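# Insert the peg fully into the block's hole

## Task

Push the peg completely into the hole of the block sitting on the floor of the open box.

## Robot and tools

ROBOT. Two six-joint arms, left_arm and right_arm, each with a parallel gripper, are mounted on plates joined by a metal frame behind them. A 'too close' warning treats each plate and its half of the frame as part of that arm. Calibrated base poses in the scene frame: left_arm at (+0.014, +0.181, +0.187) m, quat_wxyz (+0.999, -0.036, +0.003, -0.023); right_arm at (-0.043, -0.183, +0.187) m, quat_wxyz (+0.999, +0.036, +0.002, -0.015).

FRAMES. Scene frame: origin at table-top height, halfway between the nominal bases; +z up, +x out over the table, left_arm on the +y side (image left/right may differ). Hand positions, orientations and wrist-camera poses are given in each arm's own base frame; the table and fixed cameras use the scene frame. Printed hand poses may be off by a few centimetres, more at long reach.

ROWS. Every command row holds 14 numbers: left_arm waist, shoulder, elbow, wrist pitch, wrist yaw, wrist roll, opening, then the same seven for right_arm. Always give all 14, even if one arm stays put. Joint numbers are absolute target angles in radians (same scale as Joint positions), not offsets. Stated ranges: waist -2.618 to 3.054, shoulder 0.000 to 3.142, elbow 0.000 to 3.142, wrist pitch -1.571 to 1.571, wrist yaw -1.571 to 1.571, wrist roll -2.094 to 2.094. True ends may differ by up to 0.059 rad; a target beyond 0.059 past an end, and further out than the current angle, is rejected. Beyond the real end it is clipped, with the note 'joint sent to its limit'. Opening is an absolute command from -1 (closed) to +1 (fully open). To keep a gripper unchanged, resend its current command; 0 means half-way, not 'no change'.

STEP LIMITS. Per 1/30 s step a joint target can lead its measured angle by at most 0.202 (waist), 0.258 (shoulder), 0.3 (elbow), 0.573 (wrist pitch), 0.522 (wrist yaw and roll) rad. If one arm's targets would shift its gripper over 200 mm from where it is, that arm's targets are shrunk back. Far targets therefore take several actions.

TOOLS.
execute_actions(actions, cameras): actions is a list of actions; each action is a list of up to 15 rows, one per control step (1/30 s); fewer rows repeat the last one to fill 15 steps (0.5 s). An empty list just reports state and images.
move(target, speed, blend, opening_speed, blocking, cameras): target is one 14-number row or a list of up to 15 rows sharing at most 10 s. All joints are interpolated together, so the hand traces a curve; paths take at least 0.5 s; nothing avoids obstacles or the other arm. speed: peak rad/s of the joint travelling farthest, 0.01 to 2, default 0.5, one value or one per target. blend: corner-rounding radius in rad per waypoint (0 = stop at each). opening_speed: rate of the opening command per second on the -1..+1 scale, at least 0.2. The first row's openings start at once; a later row's openings are applied only after everything halts at that row. blocking=false returns after about 0.5 s while the motion continues; a new move then takes over from the current point. Faster moves and targets deeper past a contact hit and press harder.
wait(seconds 0 to 10): the arms hold their last commands; a running move keeps going.
stop(): brakes a running move; it needs braking distance.
zoom_image(camera, region [x0, y0, x1, y1] in pixels, top-left origin, max 504x504): enlarges part of that camera's latest image.
read_manual(section='licences'): licence text only, no motion.
finished_scene(scene): give the current scene's number; ends the scene irreversibly, so the peg must stay seated without the robot.

CAMERAS. cam_head_left, cam_head_right, cam_left_wrist, cam_right_wrist, each 672x504. The cameras argument chooses which return: omit, null or ['all'] for all, [] for none; an unknown name invalidates the call.

RESULTS. end_effector_position (m) is the point between the finger pads, about 1 cm short of the tips; the fingers point along gripper +z and close along its y axis. Joint positions and Joint velocities list, per arm, the six joints in the order above, then the finger gap in metres (0.093 fully open, floor zero) and its rate. 'within noise' means an arm is effectively still. Joint targets shows where the joints are being driven now; Tool commands shows gripper commands. grip_measured uses the -1..+1 scale: the pads meet near -0.94 and each millimetre of object width adds about 0.0208; readings may sit up to 0.02 high. For a firm hold on a rigid flat object, command at least 0.24 below the reading matching its width, and keep sending it; release by sending well above that reading. Joint torques are in N m, positive toward larger angles, include gravity, and for joints 1 to 3 wrap around at ±28. Calls that ran actions also list joint angles at some steps. The move line reports done, off_target (still, some joint more than 0.035 rad off), moving, held or fault, plus limits=held and each lagging arm's worst joint. 'joint command not followed' means the clearance check altered that arm's targets. MOTOR HOT appears from 75 °C; at 90 °C the arm folds and idles; at 100 °C it collapses. Holding loads, stretching out or pushing at unreachable poses heats motors.

TIMING. Each action lasts 0.5 s.

AVOID. Dropping the peg, releasing it while it moves, fast impacts, hard pushes, squeezing anything between the arms, and anything leaving the table. Arm stops and faults are costly. Brief external tugs on held parts or loose objects can happen.

Each tool is called in YAML: its name, and indented under it one key for each argument.

## Session

execute_actions:
  actions: []

Scene clock: 0.00 s.
left_arm: end_effector_position=(+0.2504, -0.3301, -0.0508) grip_measured=+1.000 end_effector_quat_wxyz=(+0.141, +0.518, +0.756, -0.375) | right_arm: end_effector_position=(+0.1461, -0.2024, +0.0249) grip_measured=+1.000 end_effector_quat_wxyz=(+0.031, +0.759, +0.650, -0.029)
Joint positions: left_arm=[-0.644 2.165 1.006 -0.01 0.741 0.399 0.093] | right_arm=[-0.908 1.523 0.829 -0.813 0.056 0.816 0.093]
Joint velocities: within noise
Joint torques (N m): no reading
Heat: left arm: 32 °C; right arm: 30 °C.
Joint targets: left_arm=[-0.644 2.154 1.013 -0.009 0.740 0.398] | right_arm=[-0.908 1.514 0.838 -0.811 0.056 0.816]
Tool commands: left_gripper/opening=+1.0 right_gripper/opening=+1.0

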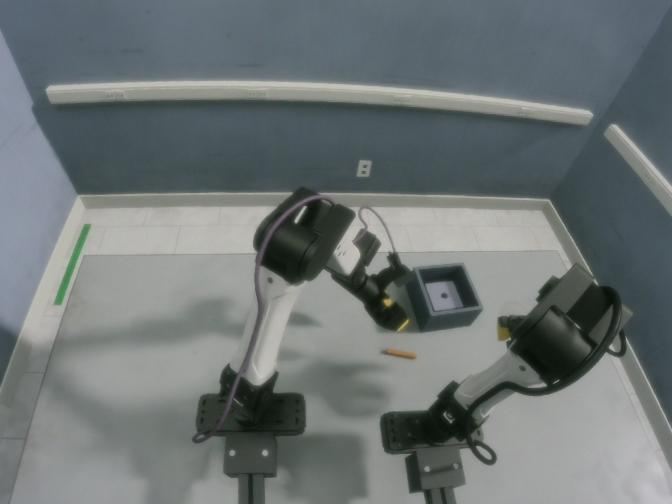

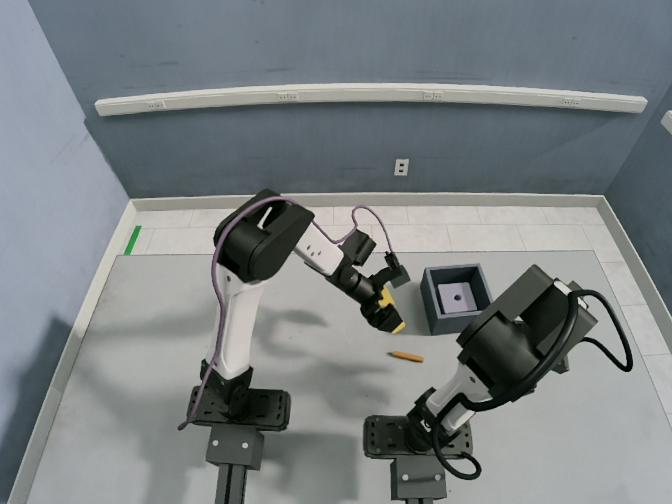

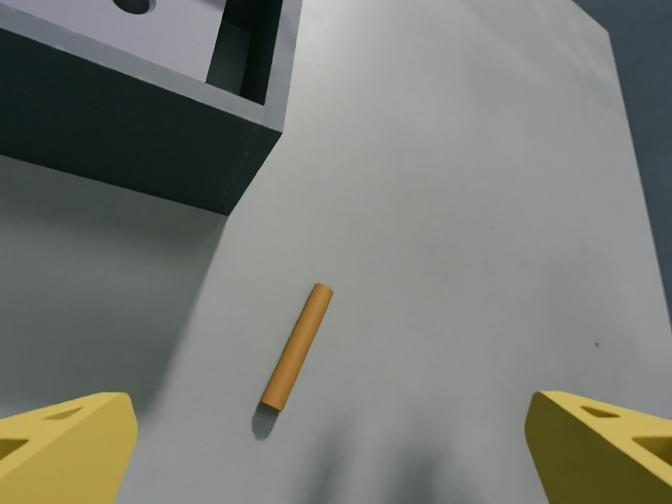

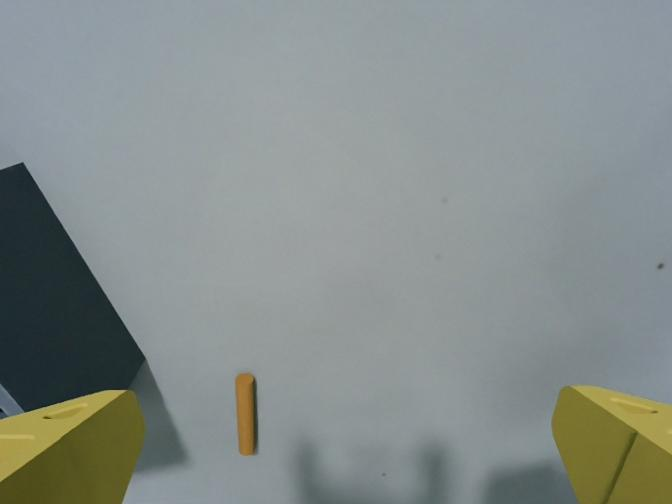

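zoom_image:
  camera: "cam_head_left"
  region: [370, 250, 500, 370]

zoom_image:
  camera: "cam_head_right"
  region: [380, 250, 510, 370]

zoom_image:
  camera: "cam_left_wrist"
  region: [0, 0, 400, 420]

Scaled by 3.877.

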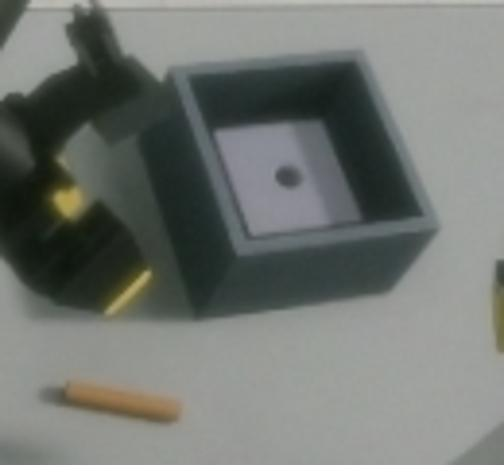

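Scaled by 3.877.

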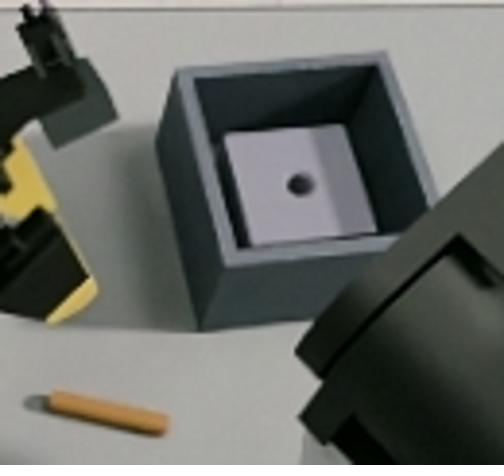

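Scaled by 1.200.

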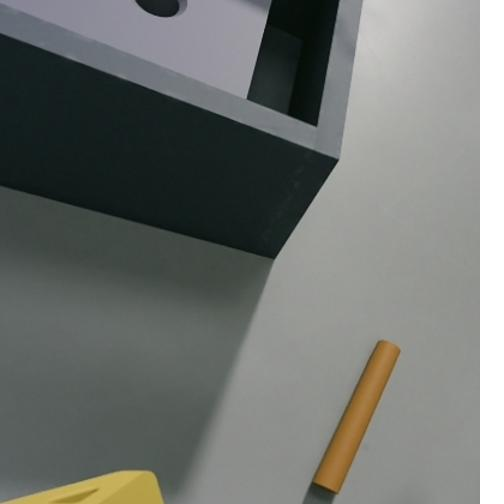

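move:
  target:
    - [0.3,1.3,1.1,-0.2,0,0,1,-0.05,1.6,0.75,-0.6,0.07,1.78,1]
    - [0.3,1.3,1.1,-0.2,0,0,1,-0.05,1.824,0.718,-0.454,0.072,1.783,1]
  speed: 0.8
  blend: 0.1

Scene clock: 172.87 s.
left_arm: end_effector_position=(+0.4072, +0.1230, +0.2688) grip_measured=+1.000 end_effector_quat_wxyz=(+0.535, -0.119, +0.833, +0.078) | right_arm: end_effector_position=(+0.2523, -0.0249, -0.0624) grip_measured=+1.000 end_effector_quat_wxyz=(+0.028, +0.791, +0.611, -0.017)
Joint positions: left_arm=[0.297 1.313 1.076 -0.192 0.009 0.008 0.093] | right_arm=[-0.056 1.817 0.725 -0.467 0.064 1.771 0.093]
Joint velocities: within noise
Joint torques (N m): left_arm=[0.28 -5.23 9.37 2.08 -0.08 -0.14] | right_arm=[1.05 -5.65 4.12 0.23 0.16 0.21]
Heat: left arm: 40 °C; right arm: 33 °C.
Joint targets: left_arm=[0.300 1.300 1.100 -0.200 0.000 0.000] | right_arm=[-0.050 1.824 0.718 -0.454 0.072 1.783]
move: done

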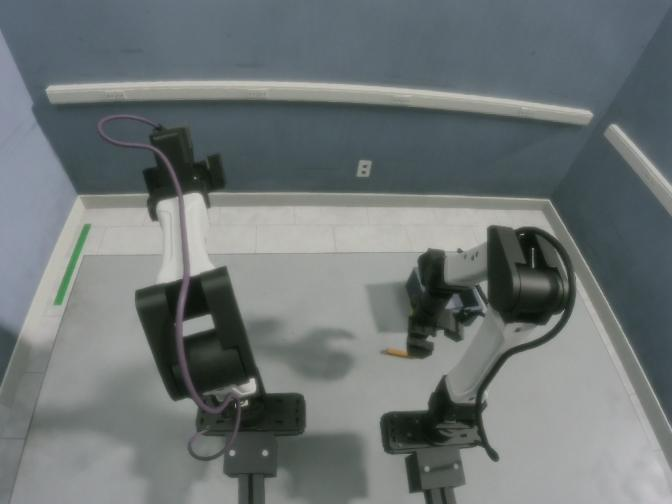

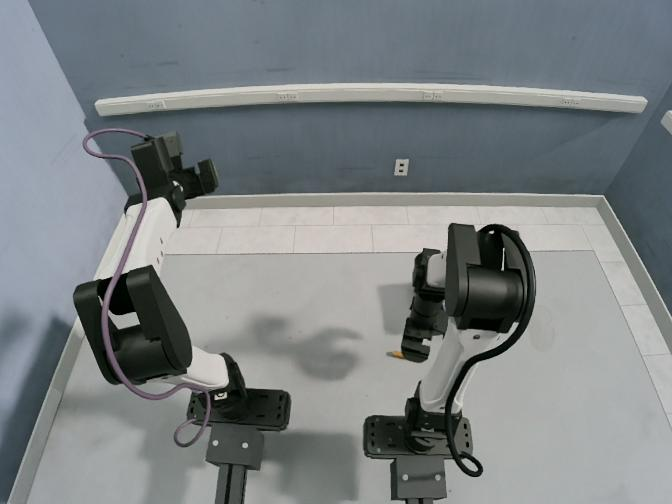

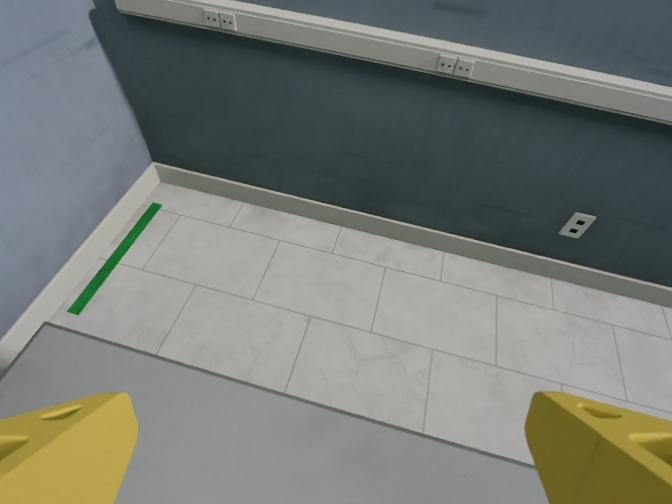

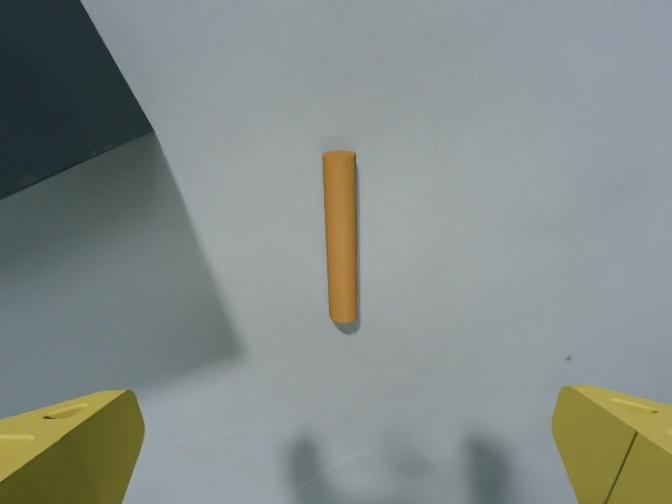

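move:
  target:
    - [0.3,1.3,1.1,-0.2,0,0,1,-0.066,2.05,0.683,-0.193,0.072,1.767,1]
    - [0.3,1.3,1.1,-0.2,0,0,1,-0.082,2.296,0.706,0.03,0.072,1.751,1]
  speed: 0.3
  blend: 0.05

Scene clock: 190.63 s.
left_arm: end_effector_position=(+0.4071, +0.1230, +0.2687) grip_measured=+1.000 end_effector_quat_wxyz=(+0.535, -0.119, +0.833, +0.079) | right_arm: end_effector_position=(+0.2438, -0.0289, -0.1705) grip_measured=+1.000 end_effector_quat_wxyz=(+0.019, +0.794, +0.607, -0.028)
Joint positions: left_arm=[0.297 1.313 1.076 -0.192 0.009 0.008 0.093] | right_arm=[-0.073 2.265 0.696 -0.019 0.065 1.764 0.093]
Joint velocities: within noise
Joint torques (N m): left_arm=[0.28 -5.23 9.35 2.1 -0.08 -0.14] | right_arm=[-0.24 -4.57 3.02 0.54 0.17 -0.05]
Heat: left arm: 39 °C; right arm: 33 °C.
Joint targets: left_arm=[0.300 1.300 1.100 -0.200 0.000 0.000] | right_arm=[-0.082 2.296 0.706 0.030 0.072 1.751]
move: off_target (right_arm); right_arm: the wrist pitch is farthest, 0.049 rad from its target

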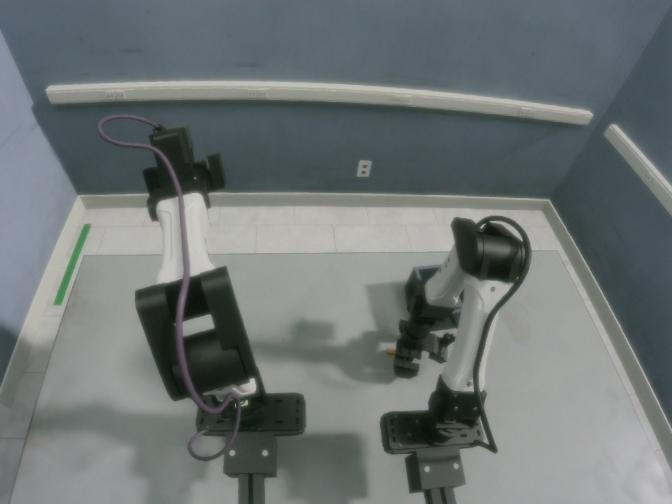

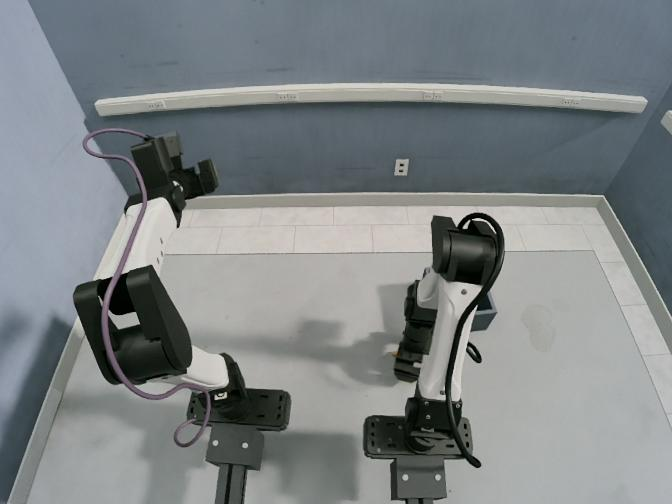

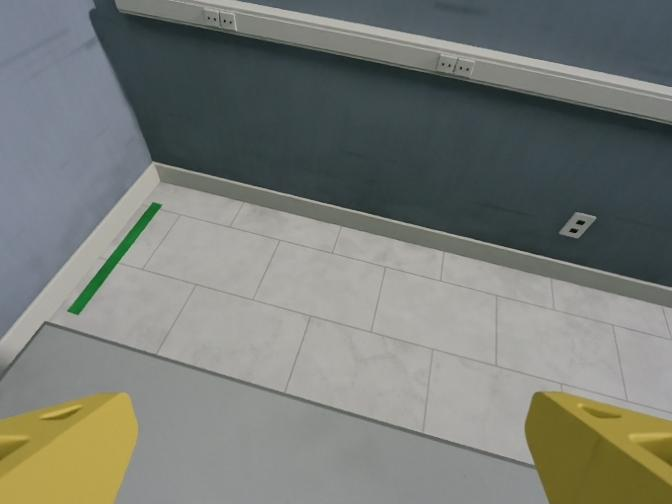

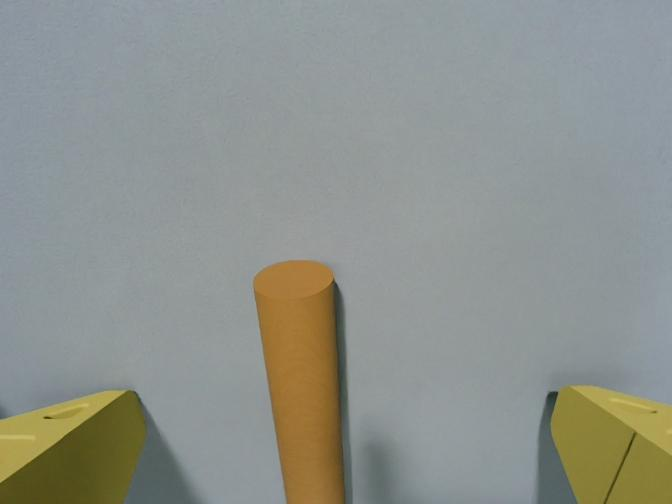

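move:
  target: [0.3,1.3,1.1,-0.2,0,0,1,-0.082,2.285,0.706,0.08,0.072,1.751,1]
  speed: 0.3
  cameras: ["cam_right_wrist"]

Scene clock: 197.50 s.
left_arm: end_effector_position=(+0.4071, +0.1230, +0.2687) grip_measured=+1.000 end_effector_quat_wxyz=(+0.535, -0.119, +0.833, +0.079) | right_arm: end_effector_position=(+0.2443, -0.0289, -0.1705) grip_measured=+1.000 end_effector_quat_wxyz=(+0.019, +0.794, +0.607, -0.027)
Joint positions: left_arm=[0.297 1.313 1.076 -0.192 0.009 0.008 0.093] | right_arm=[-0.073 2.265 0.696 -0.017 0.065 1.764 0.093]
Joint velocities: within noise
Joint torques (N m): left_arm=[0.27 -5.23 9.36 2.11 -0.08 -0.13] | right_arm=[-0.06 -5.64 2.96 1.02 0.16 -0.09]
Heat: left arm: 38 °C; right arm: 33 °C.
Joint targets: left_arm=[0.300 1.300 1.100 -0.200 0.000 0.000] | right_arm=[-0.082 2.285 0.706 0.080 0.072 1.751]
move: off_target (right_arm); right_arm: the wrist pitch is farthest, 0.097 rad from its target
Images, in order (width x height): cam_right_wrist 672x504.

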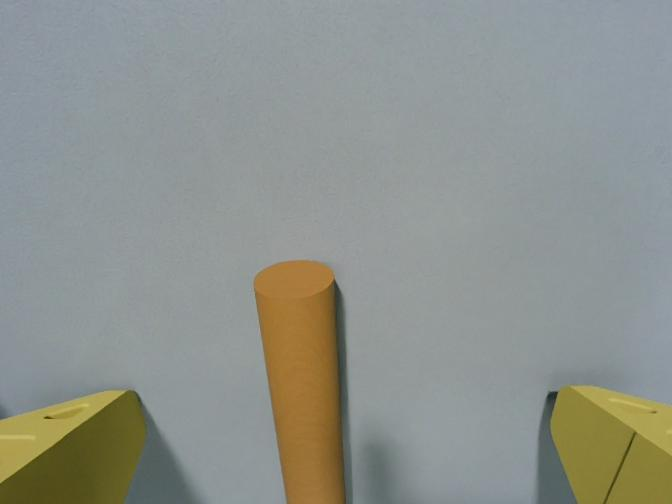

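move:
  target: [0.3,1.3,1.1,-0.2,0,0,1,-0.082,2.248,0.70,0.05,0.072,1.751,1]
  speed: 0.3
  cameras: ["cam_right_wrist"]

Scene clock: 200.30 s.
left_arm: end_effector_position=(+0.4071, +0.1230, +0.2687) grip_measured=+1.000 end_effector_quat_wxyz=(+0.535, -0.119, +0.833, +0.079) | right_arm: end_effector_position=(+0.2445, -0.0289, -0.1702) grip_measured=+1.000 end_effector_quat_wxyz=(+0.020, +0.794, +0.607, -0.027)
Joint positions: left_arm=[0.297 1.313 1.076 -0.192 0.009 0.008 0.093] | right_arm=[-0.073 2.263 0.696 -0.018 0.065 1.763 0.093]
Joint velocities: within noise
Joint torques (N m): left_arm=[0.31 -5.22 9.37 2.09 -0.07 -0.15] | right_arm=[-0.1 -8.75 2.47 0.75 0.14 -0.12]
Heat: left arm: 38 °C; right arm: 33 °C.
Joint targets: left_arm=[0.300 1.300 1.100 -0.200 0.000 0.000] | right_arm=[-0.082 2.248 0.700 0.050 0.072 1.751]
move: off_target (right_arm); right_arm: the wrist pitch is farthest, 0.068 rad from its target
Images, in order (width x height): cam_right_wrist 672x504.

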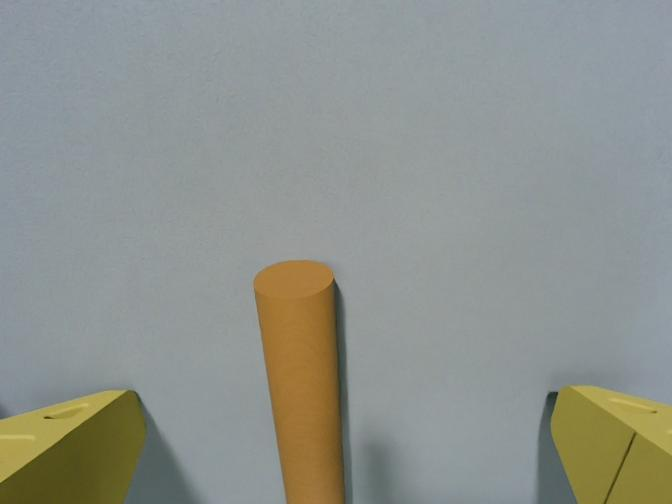

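move:
  target: [0.3,1.3,1.1,-0.2,0,0,1,-0.082,2.225,0.70,0.05,0.072,1.751,1]
  speed: 0.3
  cameras: ["cam_right_wrist"]

Scene clock: 203.43 s.
left_arm: end_effector_position=(+0.4071, +0.1231, +0.2687) grip_measured=+1.000 end_effector_quat_wxyz=(+0.535, -0.119, +0.833, +0.079) | right_arm: end_effector_position=(+0.2449, -0.0289, -0.1698) grip_measured=+1.000 end_effector_quat_wxyz=(+0.020, +0.794, +0.607, -0.027)
Joint positions: left_arm=[0.297 1.313 1.076 -0.192 0.008 0.008 0.093] | right_arm=[-0.073 2.262 0.696 -0.018 0.065 1.763 0.093]
Joint velocities: within noise
Joint torques (N m): left_arm=[0.28 -5.19 9.37 2.09 -0.09 -0.13] | right_arm=[-0.09 -10.8 2.26 0.78 0.14 -0.12]
Heat: left arm: 38 °C; right arm: 32 °C.
Joint targets: left_arm=[0.300 1.300 1.100 -0.200 0.000 0.000] | right_arm=[-0.082 2.225 0.700 0.050 0.072 1.751]
move: off_target (right_arm); right_arm: the wrist pitch is farthest, 0.068 rad from its target
Images, in order (width x height): cam_right_wrist 672x504.

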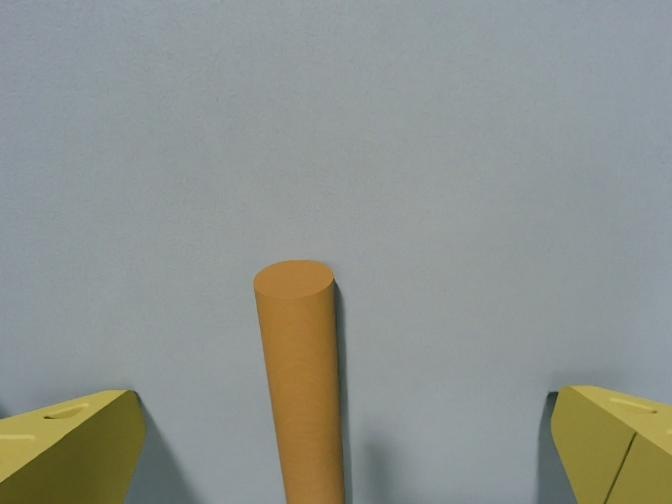

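move:
  target: [0.3,1.3,1.1,-0.2,0,0,1,-0.082,2.20,0.70,0.05,0.072,1.751,1]
  speed: 0.3
  cameras: ["cam_right_wrist"]

Scene clock: 206.97 s.
left_arm: end_effector_position=(+0.4071, +0.1231, +0.2686) grip_measured=+1.000 end_effector_quat_wxyz=(+0.534, -0.119, +0.833, +0.079) | right_arm: end_effector_position=(+0.2653, -0.0308, -0.1633) grip_measured=+1.000 end_effector_quat_wxyz=(+0.047, +0.794, +0.605, +0.004)
Joint positions: left_arm=[0.297 1.313 1.076 -0.193 0.008 0.008 0.093] | right_arm=[-0.074 2.236 0.696 0.037 0.065 1.763 0.093]
Joint velocities: within noise
Joint torques (N m): left_arm=[0.25 -5.23 9.32 2.1 -0.07 -0.13] | right_arm=[0.02 -10.71 2.76 0.36 0.18 -0.11]
Heat: left arm: 38 °C; right arm: 32 °C.
Joint targets: left_arm=[0.300 1.300 1.100 -0.200 0.000 0.000] | right_arm=[-0.082 2.200 0.700 0.050 0.072 1.751]
move: off_target (right_arm); right_arm: the shoulder is farthest, 0.036 rad from its target
Images, in order (width x height): cam_right_wrist 672x504.

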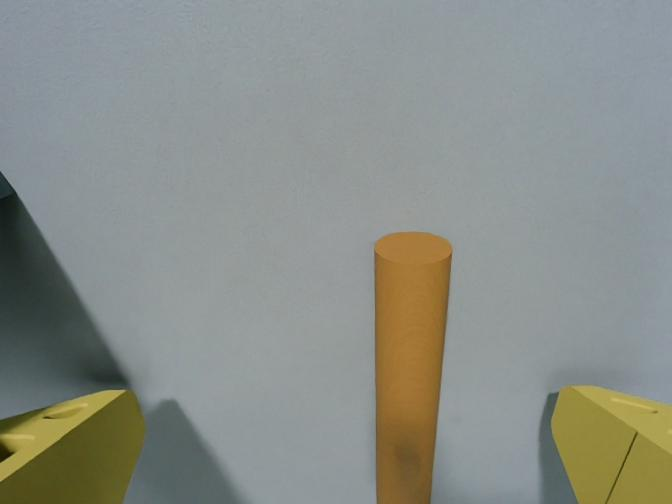

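move:
  target: [0.3,1.3,1.1,-0.2,0,0,1,-0.082,2.268,0.70,-0.015,0.072,1.751,1]
  speed: 0.3
  cameras: ["cam_right_wrist"]

Scene clock: 212.27 s.
left_arm: end_effector_position=(+0.4071, +0.1231, +0.2686) grip_measured=+1.000 end_effector_quat_wxyz=(+0.534, -0.119, +0.833, +0.079) | right_arm: end_effector_position=(+0.2505, -0.0296, -0.1682) grip_measured=+1.000 end_effector_quat_wxyz=(+0.027, +0.794, +0.607, -0.018)
Joint positions: left_arm=[0.297 1.313 1.076 -0.193 0.008 0.008 0.093] | right_arm=[-0.074 2.255 0.696 -0.003 0.065 1.763 0.093]
Joint velocities: within noise
Joint torques (N m): left_arm=[0.29 -5.24 9.31 2.11 -0.08 -0.15] | right_arm=[0.03 -6.38 2.48 -0.05 0.11 -0.08]
Heat: left arm: 38 °C; right arm: 33 °C.
Joint targets: left_arm=[0.300 1.300 1.100 -0.200 0.000 0.000] | right_arm=[-0.082 2.268 0.700 -0.015 0.072 1.751]
move: done
Images, in order (width x height): cam_right_wrist 672x504.

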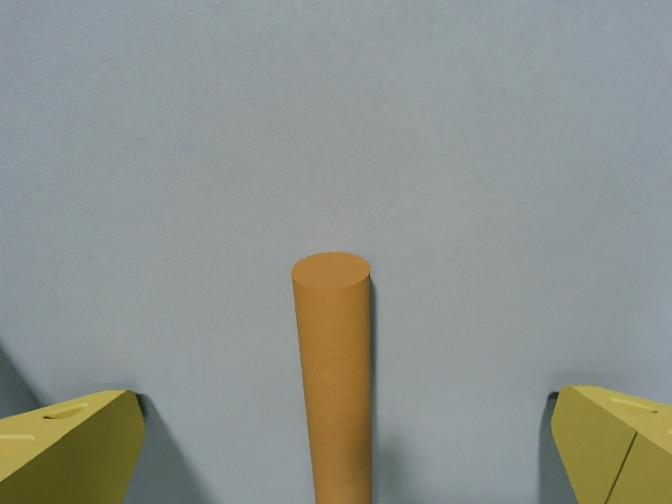

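move:
  target: [0.3,1.3,1.1,-0.2,0,0,1,-0.082,2.268,0.70,-0.015,0.072,1.751,-0.95]
  opening_speed: 1.0
  cameras: ["cam_right_wrist"]

Scene clock: 217.13 s.
left_arm: end_effector_position=(+0.4071, +0.1231, +0.2686) grip_measured=+1.000 end_effector_quat_wxyz=(+0.534, -0.119, +0.833, +0.079) | right_arm: end_effector_position=(+0.2502, -0.0296, -0.1682) grip_measured=-0.797 end_effector_quat_wxyz=(+0.027, +0.794, +0.607, -0.019)
Joint positions: left_arm=[0.297 1.313 1.076 -0.193 0.008 0.008 0.093] | right_arm=[-0.074 2.255 0.696 -0.004 0.065 1.762 0.007]
Joint velocities: within noise
Joint torques (N m): left_arm=[0.29 -5.24 9.42 2.09 -0.08 -0.13] | right_arm=[-0.21 -6.31 2.43 0.01 0.17 -0.09]
Heat: left arm: 37 °C; right arm: 33 °C.
Joint targets: left_arm=[0.300 1.300 1.100 -0.200 0.000 0.000] | right_arm=[-0.082 2.268 0.700 -0.015 0.072 1.751]
move: done
Images, in order (width x height): cam_right_wrist 672x504.

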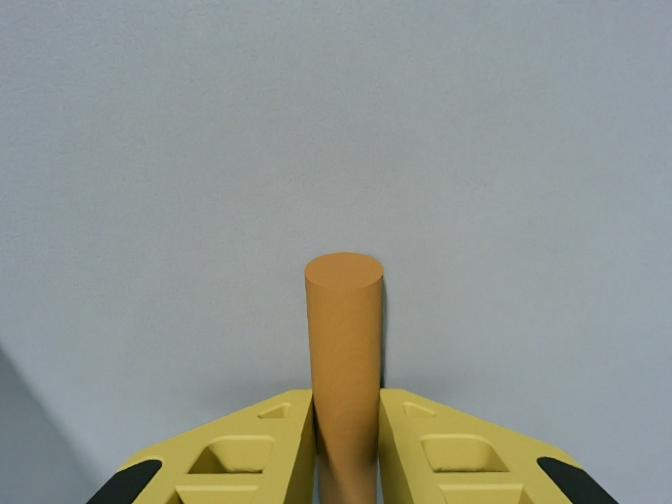

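move:
  target:
    - [0.3,1.3,1.1,-0.2,0,0,1,-0.07,1.824,0.718,-0.454,0.072,1.76,-0.95]
    - [0.3,1.3,1.1,-0.2,0,0,1,0.753,2.317,0.589,0.157,1.57,1.525,-0.95]
  speed: 0.6
  blend: 0.05

Scene clock: 247.70 s.
left_arm: end_effector_position=(+0.4071, +0.1231, +0.2686) grip_measured=+1.000 end_effector_quat_wxyz=(+0.534, -0.119, +0.833, +0.079) | right_arm: end_effector_position=(+0.2784, +0.0286, -0.0184) grip_measured=-0.813 end_effector_quat_wxyz=(+0.638, +0.277, +0.658, -0.288)
Joint positions: left_arm=[0.297 1.313 1.076 -0.193 0.008 0.008 0.093] | right_arm=[0.748 2.304 0.597 0.144 1.552 1.537 0.006]
Joint velocities: within noise
Joint torques (N m): left_arm=[0.21 -5.18 9.36 2.1 -0.07 -0.14] | right_arm=[0.92 -5.89 0.79 0.34 0.77 -0.08]
Heat: left arm: 39 °C; right arm: 32 °C.
Joint targets: left_arm=[0.300 1.300 1.100 -0.200 0.000 0.000] | right_arm=[0.753 2.317 0.589 0.157 1.564 1.525]
joint sent to its limit (right arm) — the wrist yaw, upper limit.
move: done

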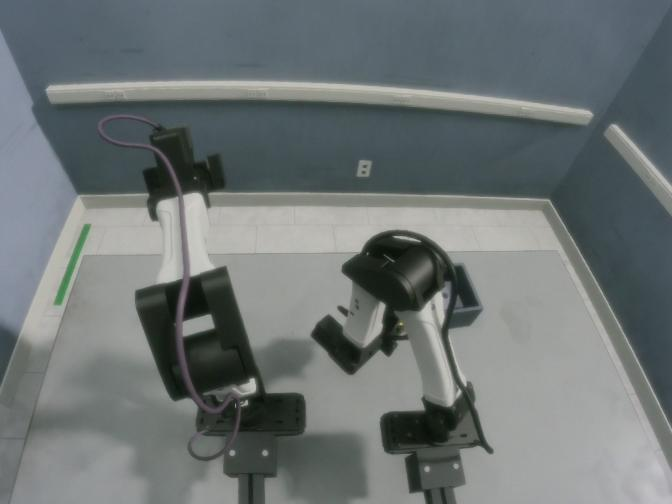

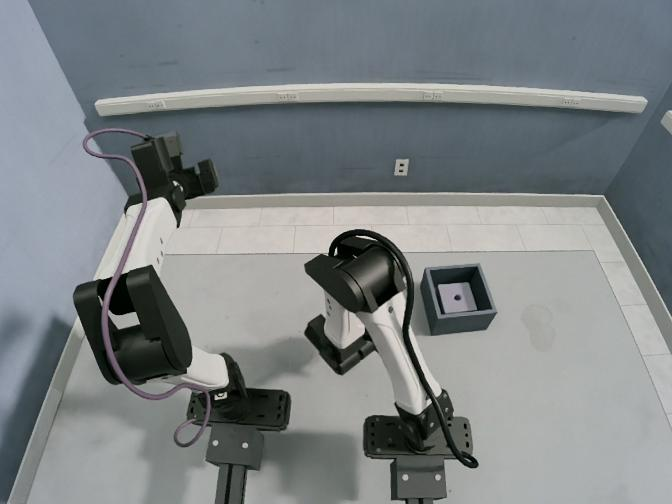

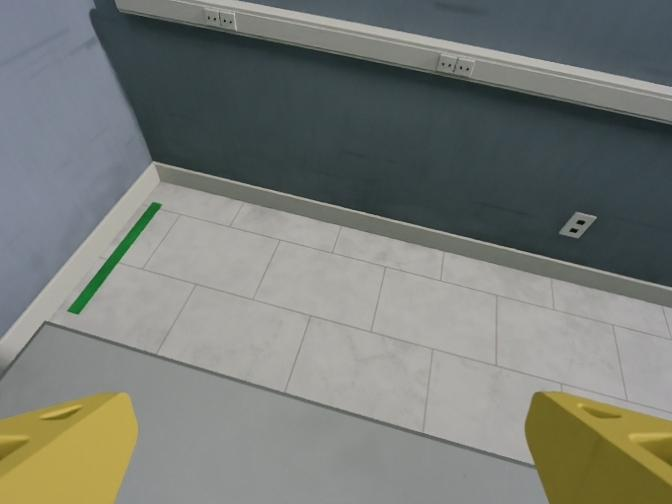

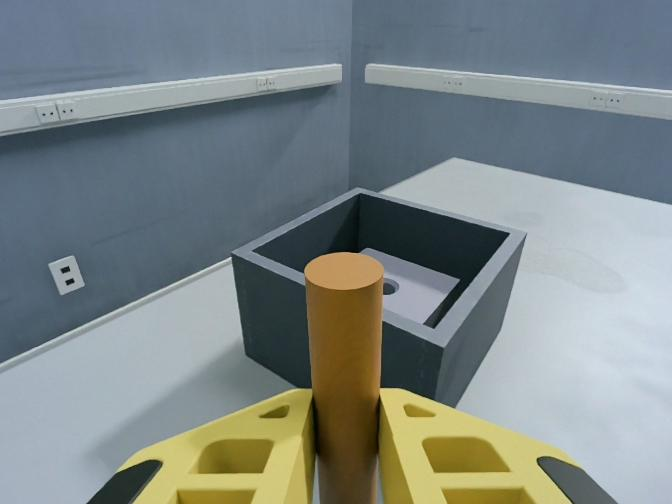

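move:
  target:
    - [0.3,1.3,1.1,-0.2,0,0,1,0.753,2.55,0.66,0.32,1.57,1.525,-0.95]
    - [0.3,1.3,1.1,-0.2,0,0,1,0.753,2.772,0.777,0.424,1.57,1.525,-0.95]
    - [0.3,1.3,1.1,-0.2,0,0,1,0.753,2.835,0.815,0.447,1.57,1.525,-0.95]
  speed: [0.4,0.3,0.1]
  blend: 0.03

Scene clock: 256.37 s.
left_arm: end_effector_position=(+0.4071, +0.1231, +0.2686) grip_measured=+1.000 end_effector_quat_wxyz=(+0.534, -0.119, +0.833, +0.079) | right_arm: end_effector_position=(+0.2752, +0.0256, -0.1267) grip_measured=-0.813 end_effector_quat_wxyz=(+0.637, +0.271, +0.659, -0.295)
Joint positions: left_arm=[0.297 1.313 1.076 -0.193 0.008 0.008 0.093] | right_arm=[0.748 2.82 0.807 0.433 1.556 1.536 0.006]
Joint velocities: within noise
Joint torques (N m): left_arm=[0.28 -5.22 9.35 2.09 -0.08 -0.15] | right_arm=[1.06 -6.69 0.44 0.38 0.72 -0.07]
Heat: left arm: 39 °C; right arm: 33 °C.
Joint targets: left_arm=[0.300 1.300 1.100 -0.200 0.000 0.000] | right_arm=[0.753 2.835 0.815 0.447 1.565 1.525]
joint sent to its limit (right arm) — the wrist yaw, upper limit.
move: done; joint sent to its limit at targets 1 and 2

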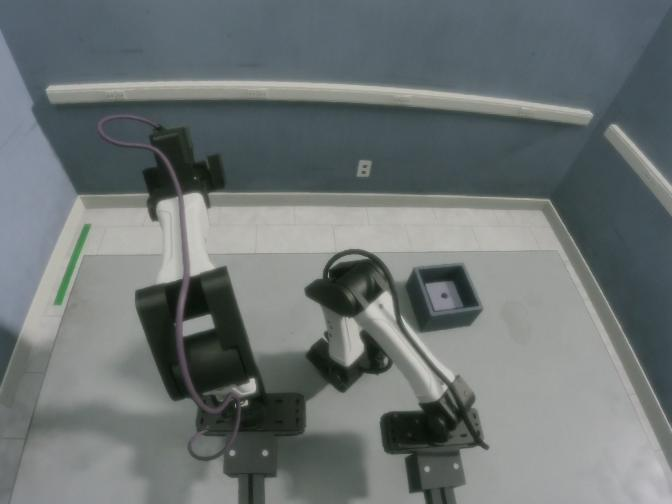

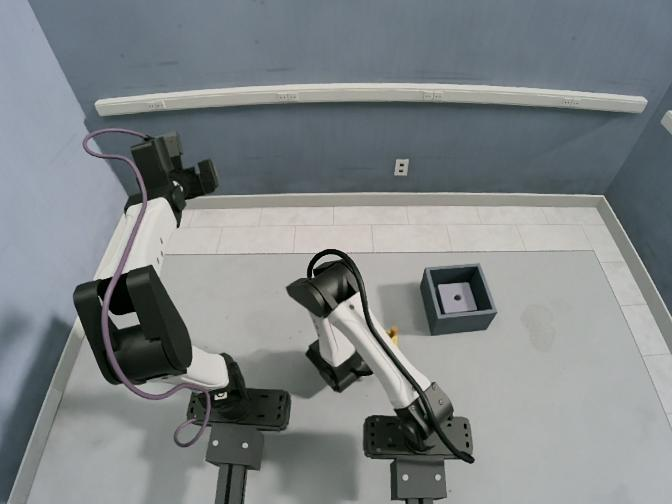

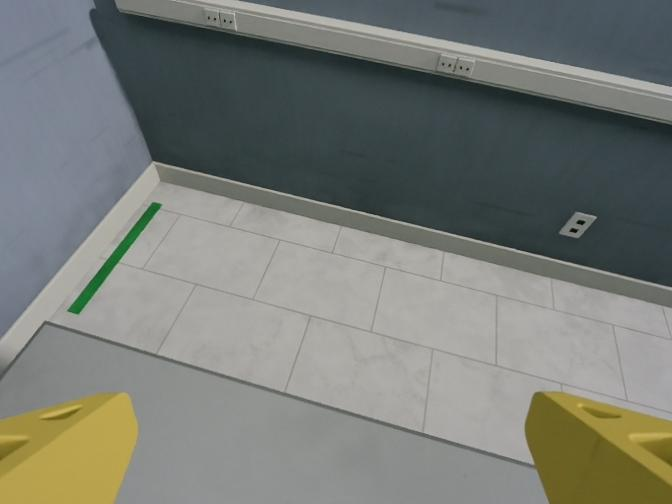

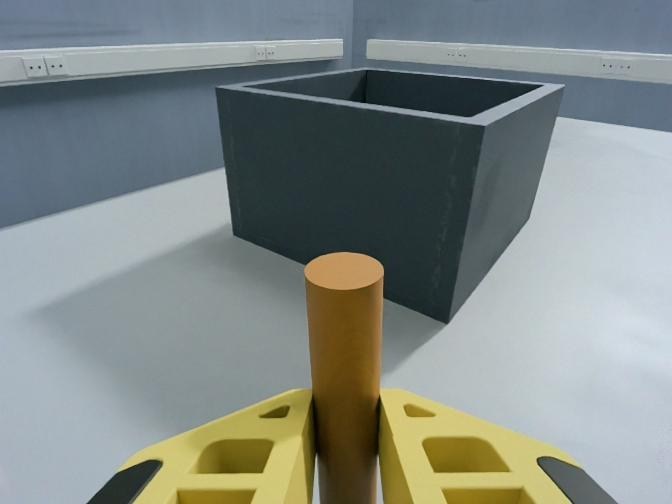

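move:
  target: [0.3,1.3,1.1,-0.2,0,0,1,0.753,2.855,0.835,0.447,1.57,1.525,-0.95]
  speed: 0.1
  cameras: ["cam_right_wrist"]

move:
  target: [0.3,1.3,1.1,-0.2,0,0,1,0.753,2.867,0.847,0.447,1.57,1.525,-0.95]
  speed: 0.1
  cameras: ["cam_right_wrist"]

move:
  target: [0.3,1.3,1.1,-0.2,0,0,1,0.753,2.879,0.859,0.447,1.57,1.525,-0.95]
  speed: 0.1
  cameras: ["cam_right_wrist"]

Scene clock: 264.60 s.
left_arm: end_effector_position=(+0.4071, +0.1231, +0.2686) grip_measured=+1.000 end_effector_quat_wxyz=(+0.534, -0.119, +0.833, +0.079) | right_arm: end_effector_position=(+0.2766, +0.0269, -0.1316) grip_measured=-0.813 end_effector_quat_wxyz=(+0.637, +0.271, +0.658, -0.294)
Joint positions: left_arm=[0.297 1.313 1.076 -0.193 0.008 0.008 0.093] | right_arm=[0.748 2.84 0.827 0.435 1.556 1.536 0.006]
Joint velocities: within noise
Joint torques (N m): left_arm=[0.29 -5.2 9.39 2.1 -0.07 -0.13] | right_arm=[0.91 -6.78 0.38 0.32 0.72 -0.06]
Heat: left arm: 40 °C; right arm: 33 °C.
Joint targets: left_arm=[0.300 1.300 1.100 -0.200 0.000 0.000] | right_arm=[0.753 2.855 0.835 0.447 1.564 1.525]
joint sent to its limit (right arm) — the wrist yaw, upper limit.
move: done
Images, in order (width x height): cam_right_wrist 672x504.

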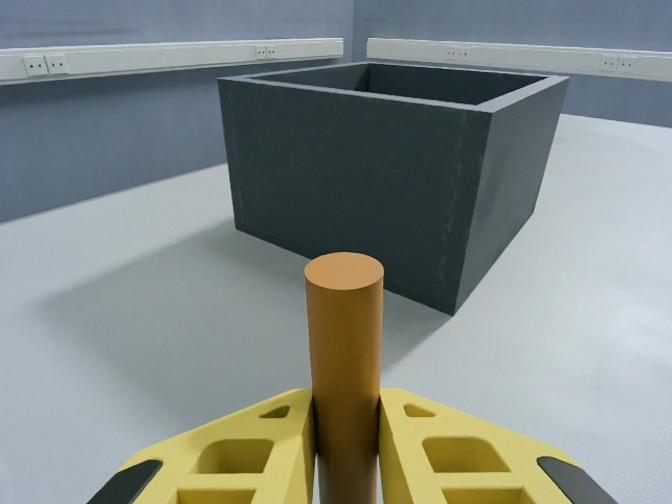

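Scene clock: 265.30 s.
left_arm: end_effector_position=(+0.4071, +0.1231, +0.2686) grip_measured=+1.000 end_effector_quat_wxyz=(+0.534, -0.119, +0.833, +0.079) | right_arm: end_effector_position=(+0.2773, +0.0275, -0.1346) grip_measured=-0.813 end_effector_quat_wxyz=(+0.638, +0.272, +0.658, -0.294)
Joint positions: left_arm=[0.297 1.313 1.076 -0.193 0.008 0.008 0.093] | right_arm=[0.748 2.852 0.839 0.435 1.556 1.536 0.006]
Joint velocities: within noise
Joint torques (N m): left_arm=[0.29 -5.27 9.36 2.1 -0.08 -0.13] | right_arm=[0.98 -6.82 0.34 0.31 0.71 -0.08]
Heat: left arm: 40 °C; right arm: 33 °C.
Joint targets: left_arm=[0.300 1.300 1.100 -0.200 0.000 0.000] | right_arm=[0.753 2.867 0.847 0.447 1.564 1.525]
joint sent to its limit (right arm) — the wrist yaw, upper limit.
move: done
Images, in order (width x height): cam_right_wrist 672x504.

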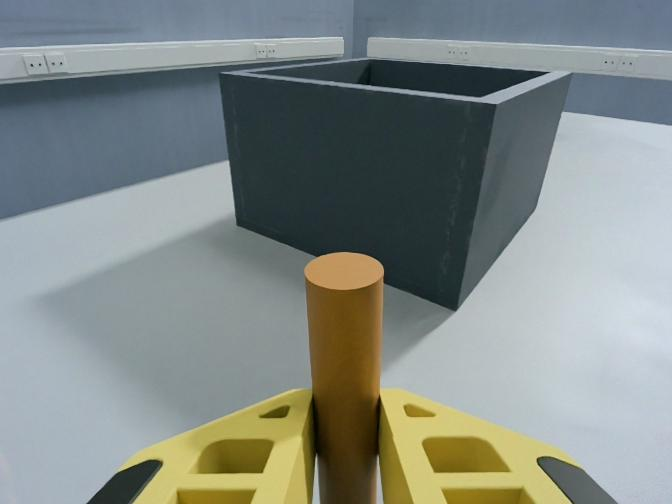

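Scene clock: 266.00 s.
left_arm: end_effector_position=(+0.4071, +0.1231, +0.2686) grip_measured=+1.000 end_effector_quat_wxyz=(+0.534, -0.119, +0.833, +0.079) | right_arm: end_effector_position=(+0.2780, +0.0282, -0.1377) grip_measured=-0.813 end_effector_quat_wxyz=(+0.638, +0.272, +0.658, -0.294)
Joint positions: left_arm=[0.297 1.313 1.076 -0.193 0.008 0.008 0.093] | right_arm=[0.748 2.864 0.851 0.436 1.556 1.536 0.006]
Joint velocities: within noise
Joint torques (N m): left_arm=[0.28 -5.26 9.36 2.1 -0.08 -0.14] | right_arm=[1.05 -6.71 0.43 0.34 0.71 -0.1]
Heat: left arm: 40 °C; right arm: 33 °C.
Joint targets: left_arm=[0.300 1.300 1.100 -0.200 0.000 0.000] | right_arm=[0.753 2.879 0.859 0.447 1.564 1.525]
joint sent to its limit (right arm) — the wrist yaw, upper limit.
move: done
Images, in order (width x height): cam_right_wrist 672x504.

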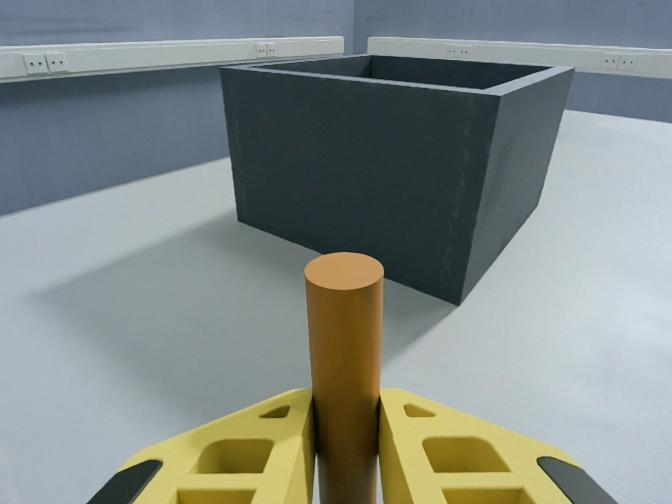

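move:
  target: [0.3,1.3,1.1,-0.2,0,0,1,0.753,2.889,0.869,0.447,1.57,1.525,-0.95]
  speed: 0.1
  cameras: []

move:
  target: [0.3,1.3,1.1,-0.2,0,0,1,0.753,2.899,0.879,0.447,1.57,1.525,-0.95]
  speed: 0.1
  cameras: ["cam_right_wrist"]

move:
  target: [0.3,1.3,1.1,-0.2,0,0,1,0.753,2.909,0.889,0.447,1.57,1.525,-0.95]
  speed: 0.1
  cameras: ["cam_right_wrist"]

Scene clock: 271.80 s.
left_arm: end_effector_position=(+0.4071, +0.1231, +0.2686) grip_measured=+1.000 end_effector_quat_wxyz=(+0.534, -0.119, +0.833, +0.079) | right_arm: end_effector_position=(+0.2785, +0.0286, -0.1402) grip_measured=-0.813 end_effector_quat_wxyz=(+0.638, +0.272, +0.658, -0.294)
Joint positions: left_arm=[0.297 1.313 1.076 -0.193 0.008 0.008 0.093] | right_arm=[0.748 2.874 0.861 0.436 1.556 1.536 0.006]
Joint velocities: within noise
Joint torques (N m): left_arm=[0.24 -5.22 9.36 2.1 -0.08 -0.13] | right_arm=[1.01 -6.71 0.46 0.32 0.71 -0.08]
Heat: left arm: 40 °C; right arm: 33 °C.
Joint targets: left_arm=[0.300 1.300 1.100 -0.200 0.000 0.000] | right_arm=[0.753 2.889 0.869 0.447 1.564 1.525]
joint sent to its limit (right arm) — the wrist yaw, upper limit.
move: done
No camera images: "cameras" was empty.

Scene clock: 272.50 s.
left_arm: end_effector_position=(+0.4071, +0.1231, +0.2686) grip_measured=+1.000 end_effector_quat_wxyz=(+0.534, -0.119, +0.833, +0.079) | right_arm: end_effector_position=(+0.2793, +0.0294, -0.1404) grip_measured=-0.813 end_effector_quat_wxyz=(+0.641, +0.271, +0.655, -0.295)
Joint positions: left_arm=[0.297 1.313 1.076 -0.193 0.008 0.008 0.093] | right_arm=[0.748 2.881 0.871 0.436 1.567 1.536 0.006]
Joint velocities: within noise
Joint torques (N m): left_arm=[0.27 -5.29 9.36 2.1 -0.08 -0.13] | right_arm=[1.13 -6.75 0.54 0.3 0.61 -0.11]
Heat: left arm: 40 °C; right arm: 33 °C.
Joint targets: left_arm=[0.300 1.300 1.100 -0.200 0.000 0.000] | right_arm=[0.753 2.899 0.879 0.447 1.564 1.525]
joint sent to its limit (right arm) — the wrist yaw, upper limit.
move: done
Images, in order (width x height): cam_right_wrist 672x504.

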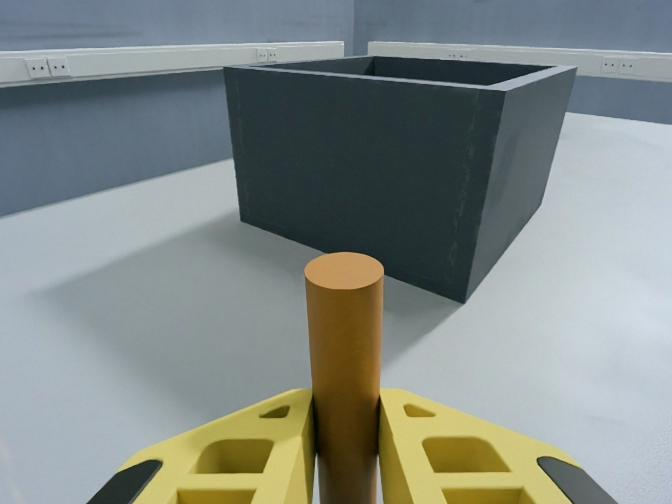

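Scene clock: 273.20 s.
left_arm: end_effector_position=(+0.4071, +0.1231, +0.2686) grip_measured=+1.000 end_effector_quat_wxyz=(+0.534, -0.119, +0.833, +0.079) | right_arm: end_effector_position=(+0.2808, +0.0308, -0.1410) grip_measured=-0.813 end_effector_quat_wxyz=(+0.642, +0.272, +0.654, -0.293)
Joint positions: left_arm=[0.297 1.313 1.076 -0.193 0.008 0.008 0.093] | right_arm=[0.748 2.883 0.878 0.436 1.567 1.535 0.006]
Joint velocities: within noise
Joint torques (N m): left_arm=[0.32 -5.16 9.37 2.1 -0.08 -0.13] | right_arm=[1.05 -5.82 0.73 0.32 0.64 -0.07]
Heat: left arm: 40 °C; right arm: 33 °C.
Joint targets: left_arm=[0.300 1.300 1.100 -0.200 0.000 0.000] | right_arm=[0.753 2.909 0.889 0.447 1.564 1.525]
joint sent to its limit (right arm) — the wrist yaw, upper limit.
move: done
Images, in order (width x height): cam_right_wrist 672x504.

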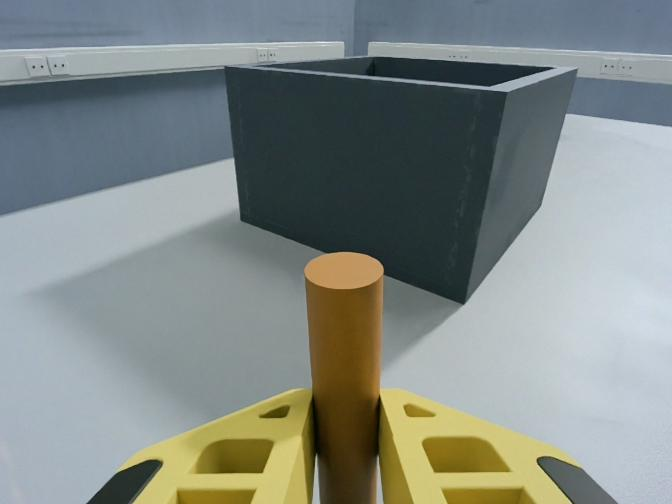

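move:
  target: [0.3,1.3,1.1,-0.2,0,0,1,0.753,2.899,0.883,0.447,1.565,1.525,0.3]
  opening_speed: 0.6

Scene clock: 278.60 s.
left_arm: end_effector_position=(+0.4070, +0.1231, +0.2685) grip_measured=+1.000 end_effector_quat_wxyz=(+0.534, -0.119, +0.833, +0.079) | right_arm: end_effector_position=(+0.2808, +0.0307, -0.1415) grip_measured=+0.298 end_effector_quat_wxyz=(+0.642, +0.273, +0.654, -0.293)
Joint positions: left_arm=[0.297 1.313 1.076 -0.193 0.008 0.008 0.093] | right_arm=[0.748 2.885 0.879 0.438 1.567 1.535 0.06]
Joint velocities: within noise
Joint torques (N m): left_arm=[0.25 -5.23 9.37 2.11 -0.08 -0.12] | right_arm=[1.02 -7.05 0.1 0.31 0.63 -0.08]
Heat: left arm: 40 °C; right arm: 33 °C.
Joint targets: left_arm=[0.300 1.300 1.100 -0.200 0.000 0.000] | right_arm=[0.753 2.899 0.883 0.447 1.564 1.525]
move: done

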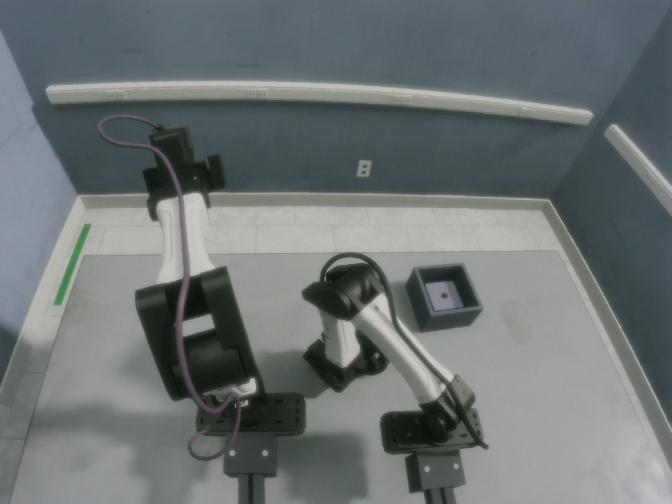

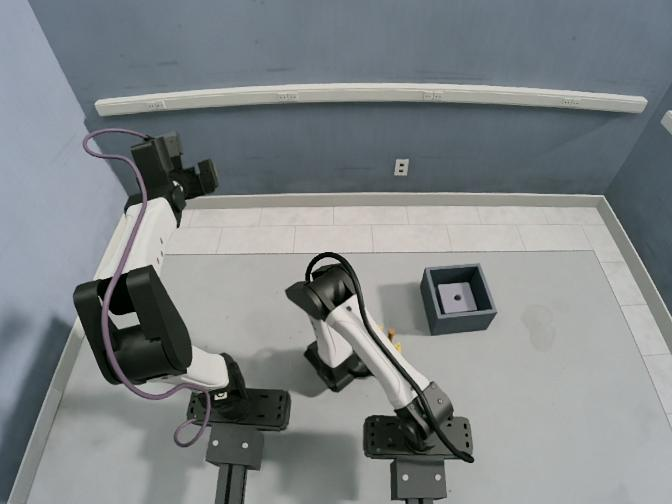

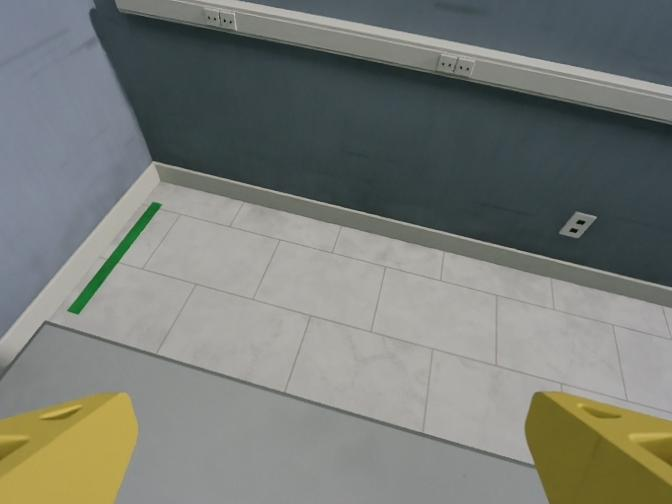

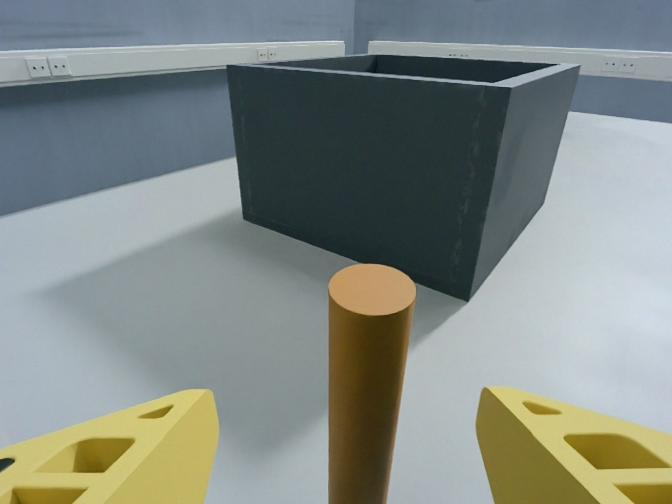

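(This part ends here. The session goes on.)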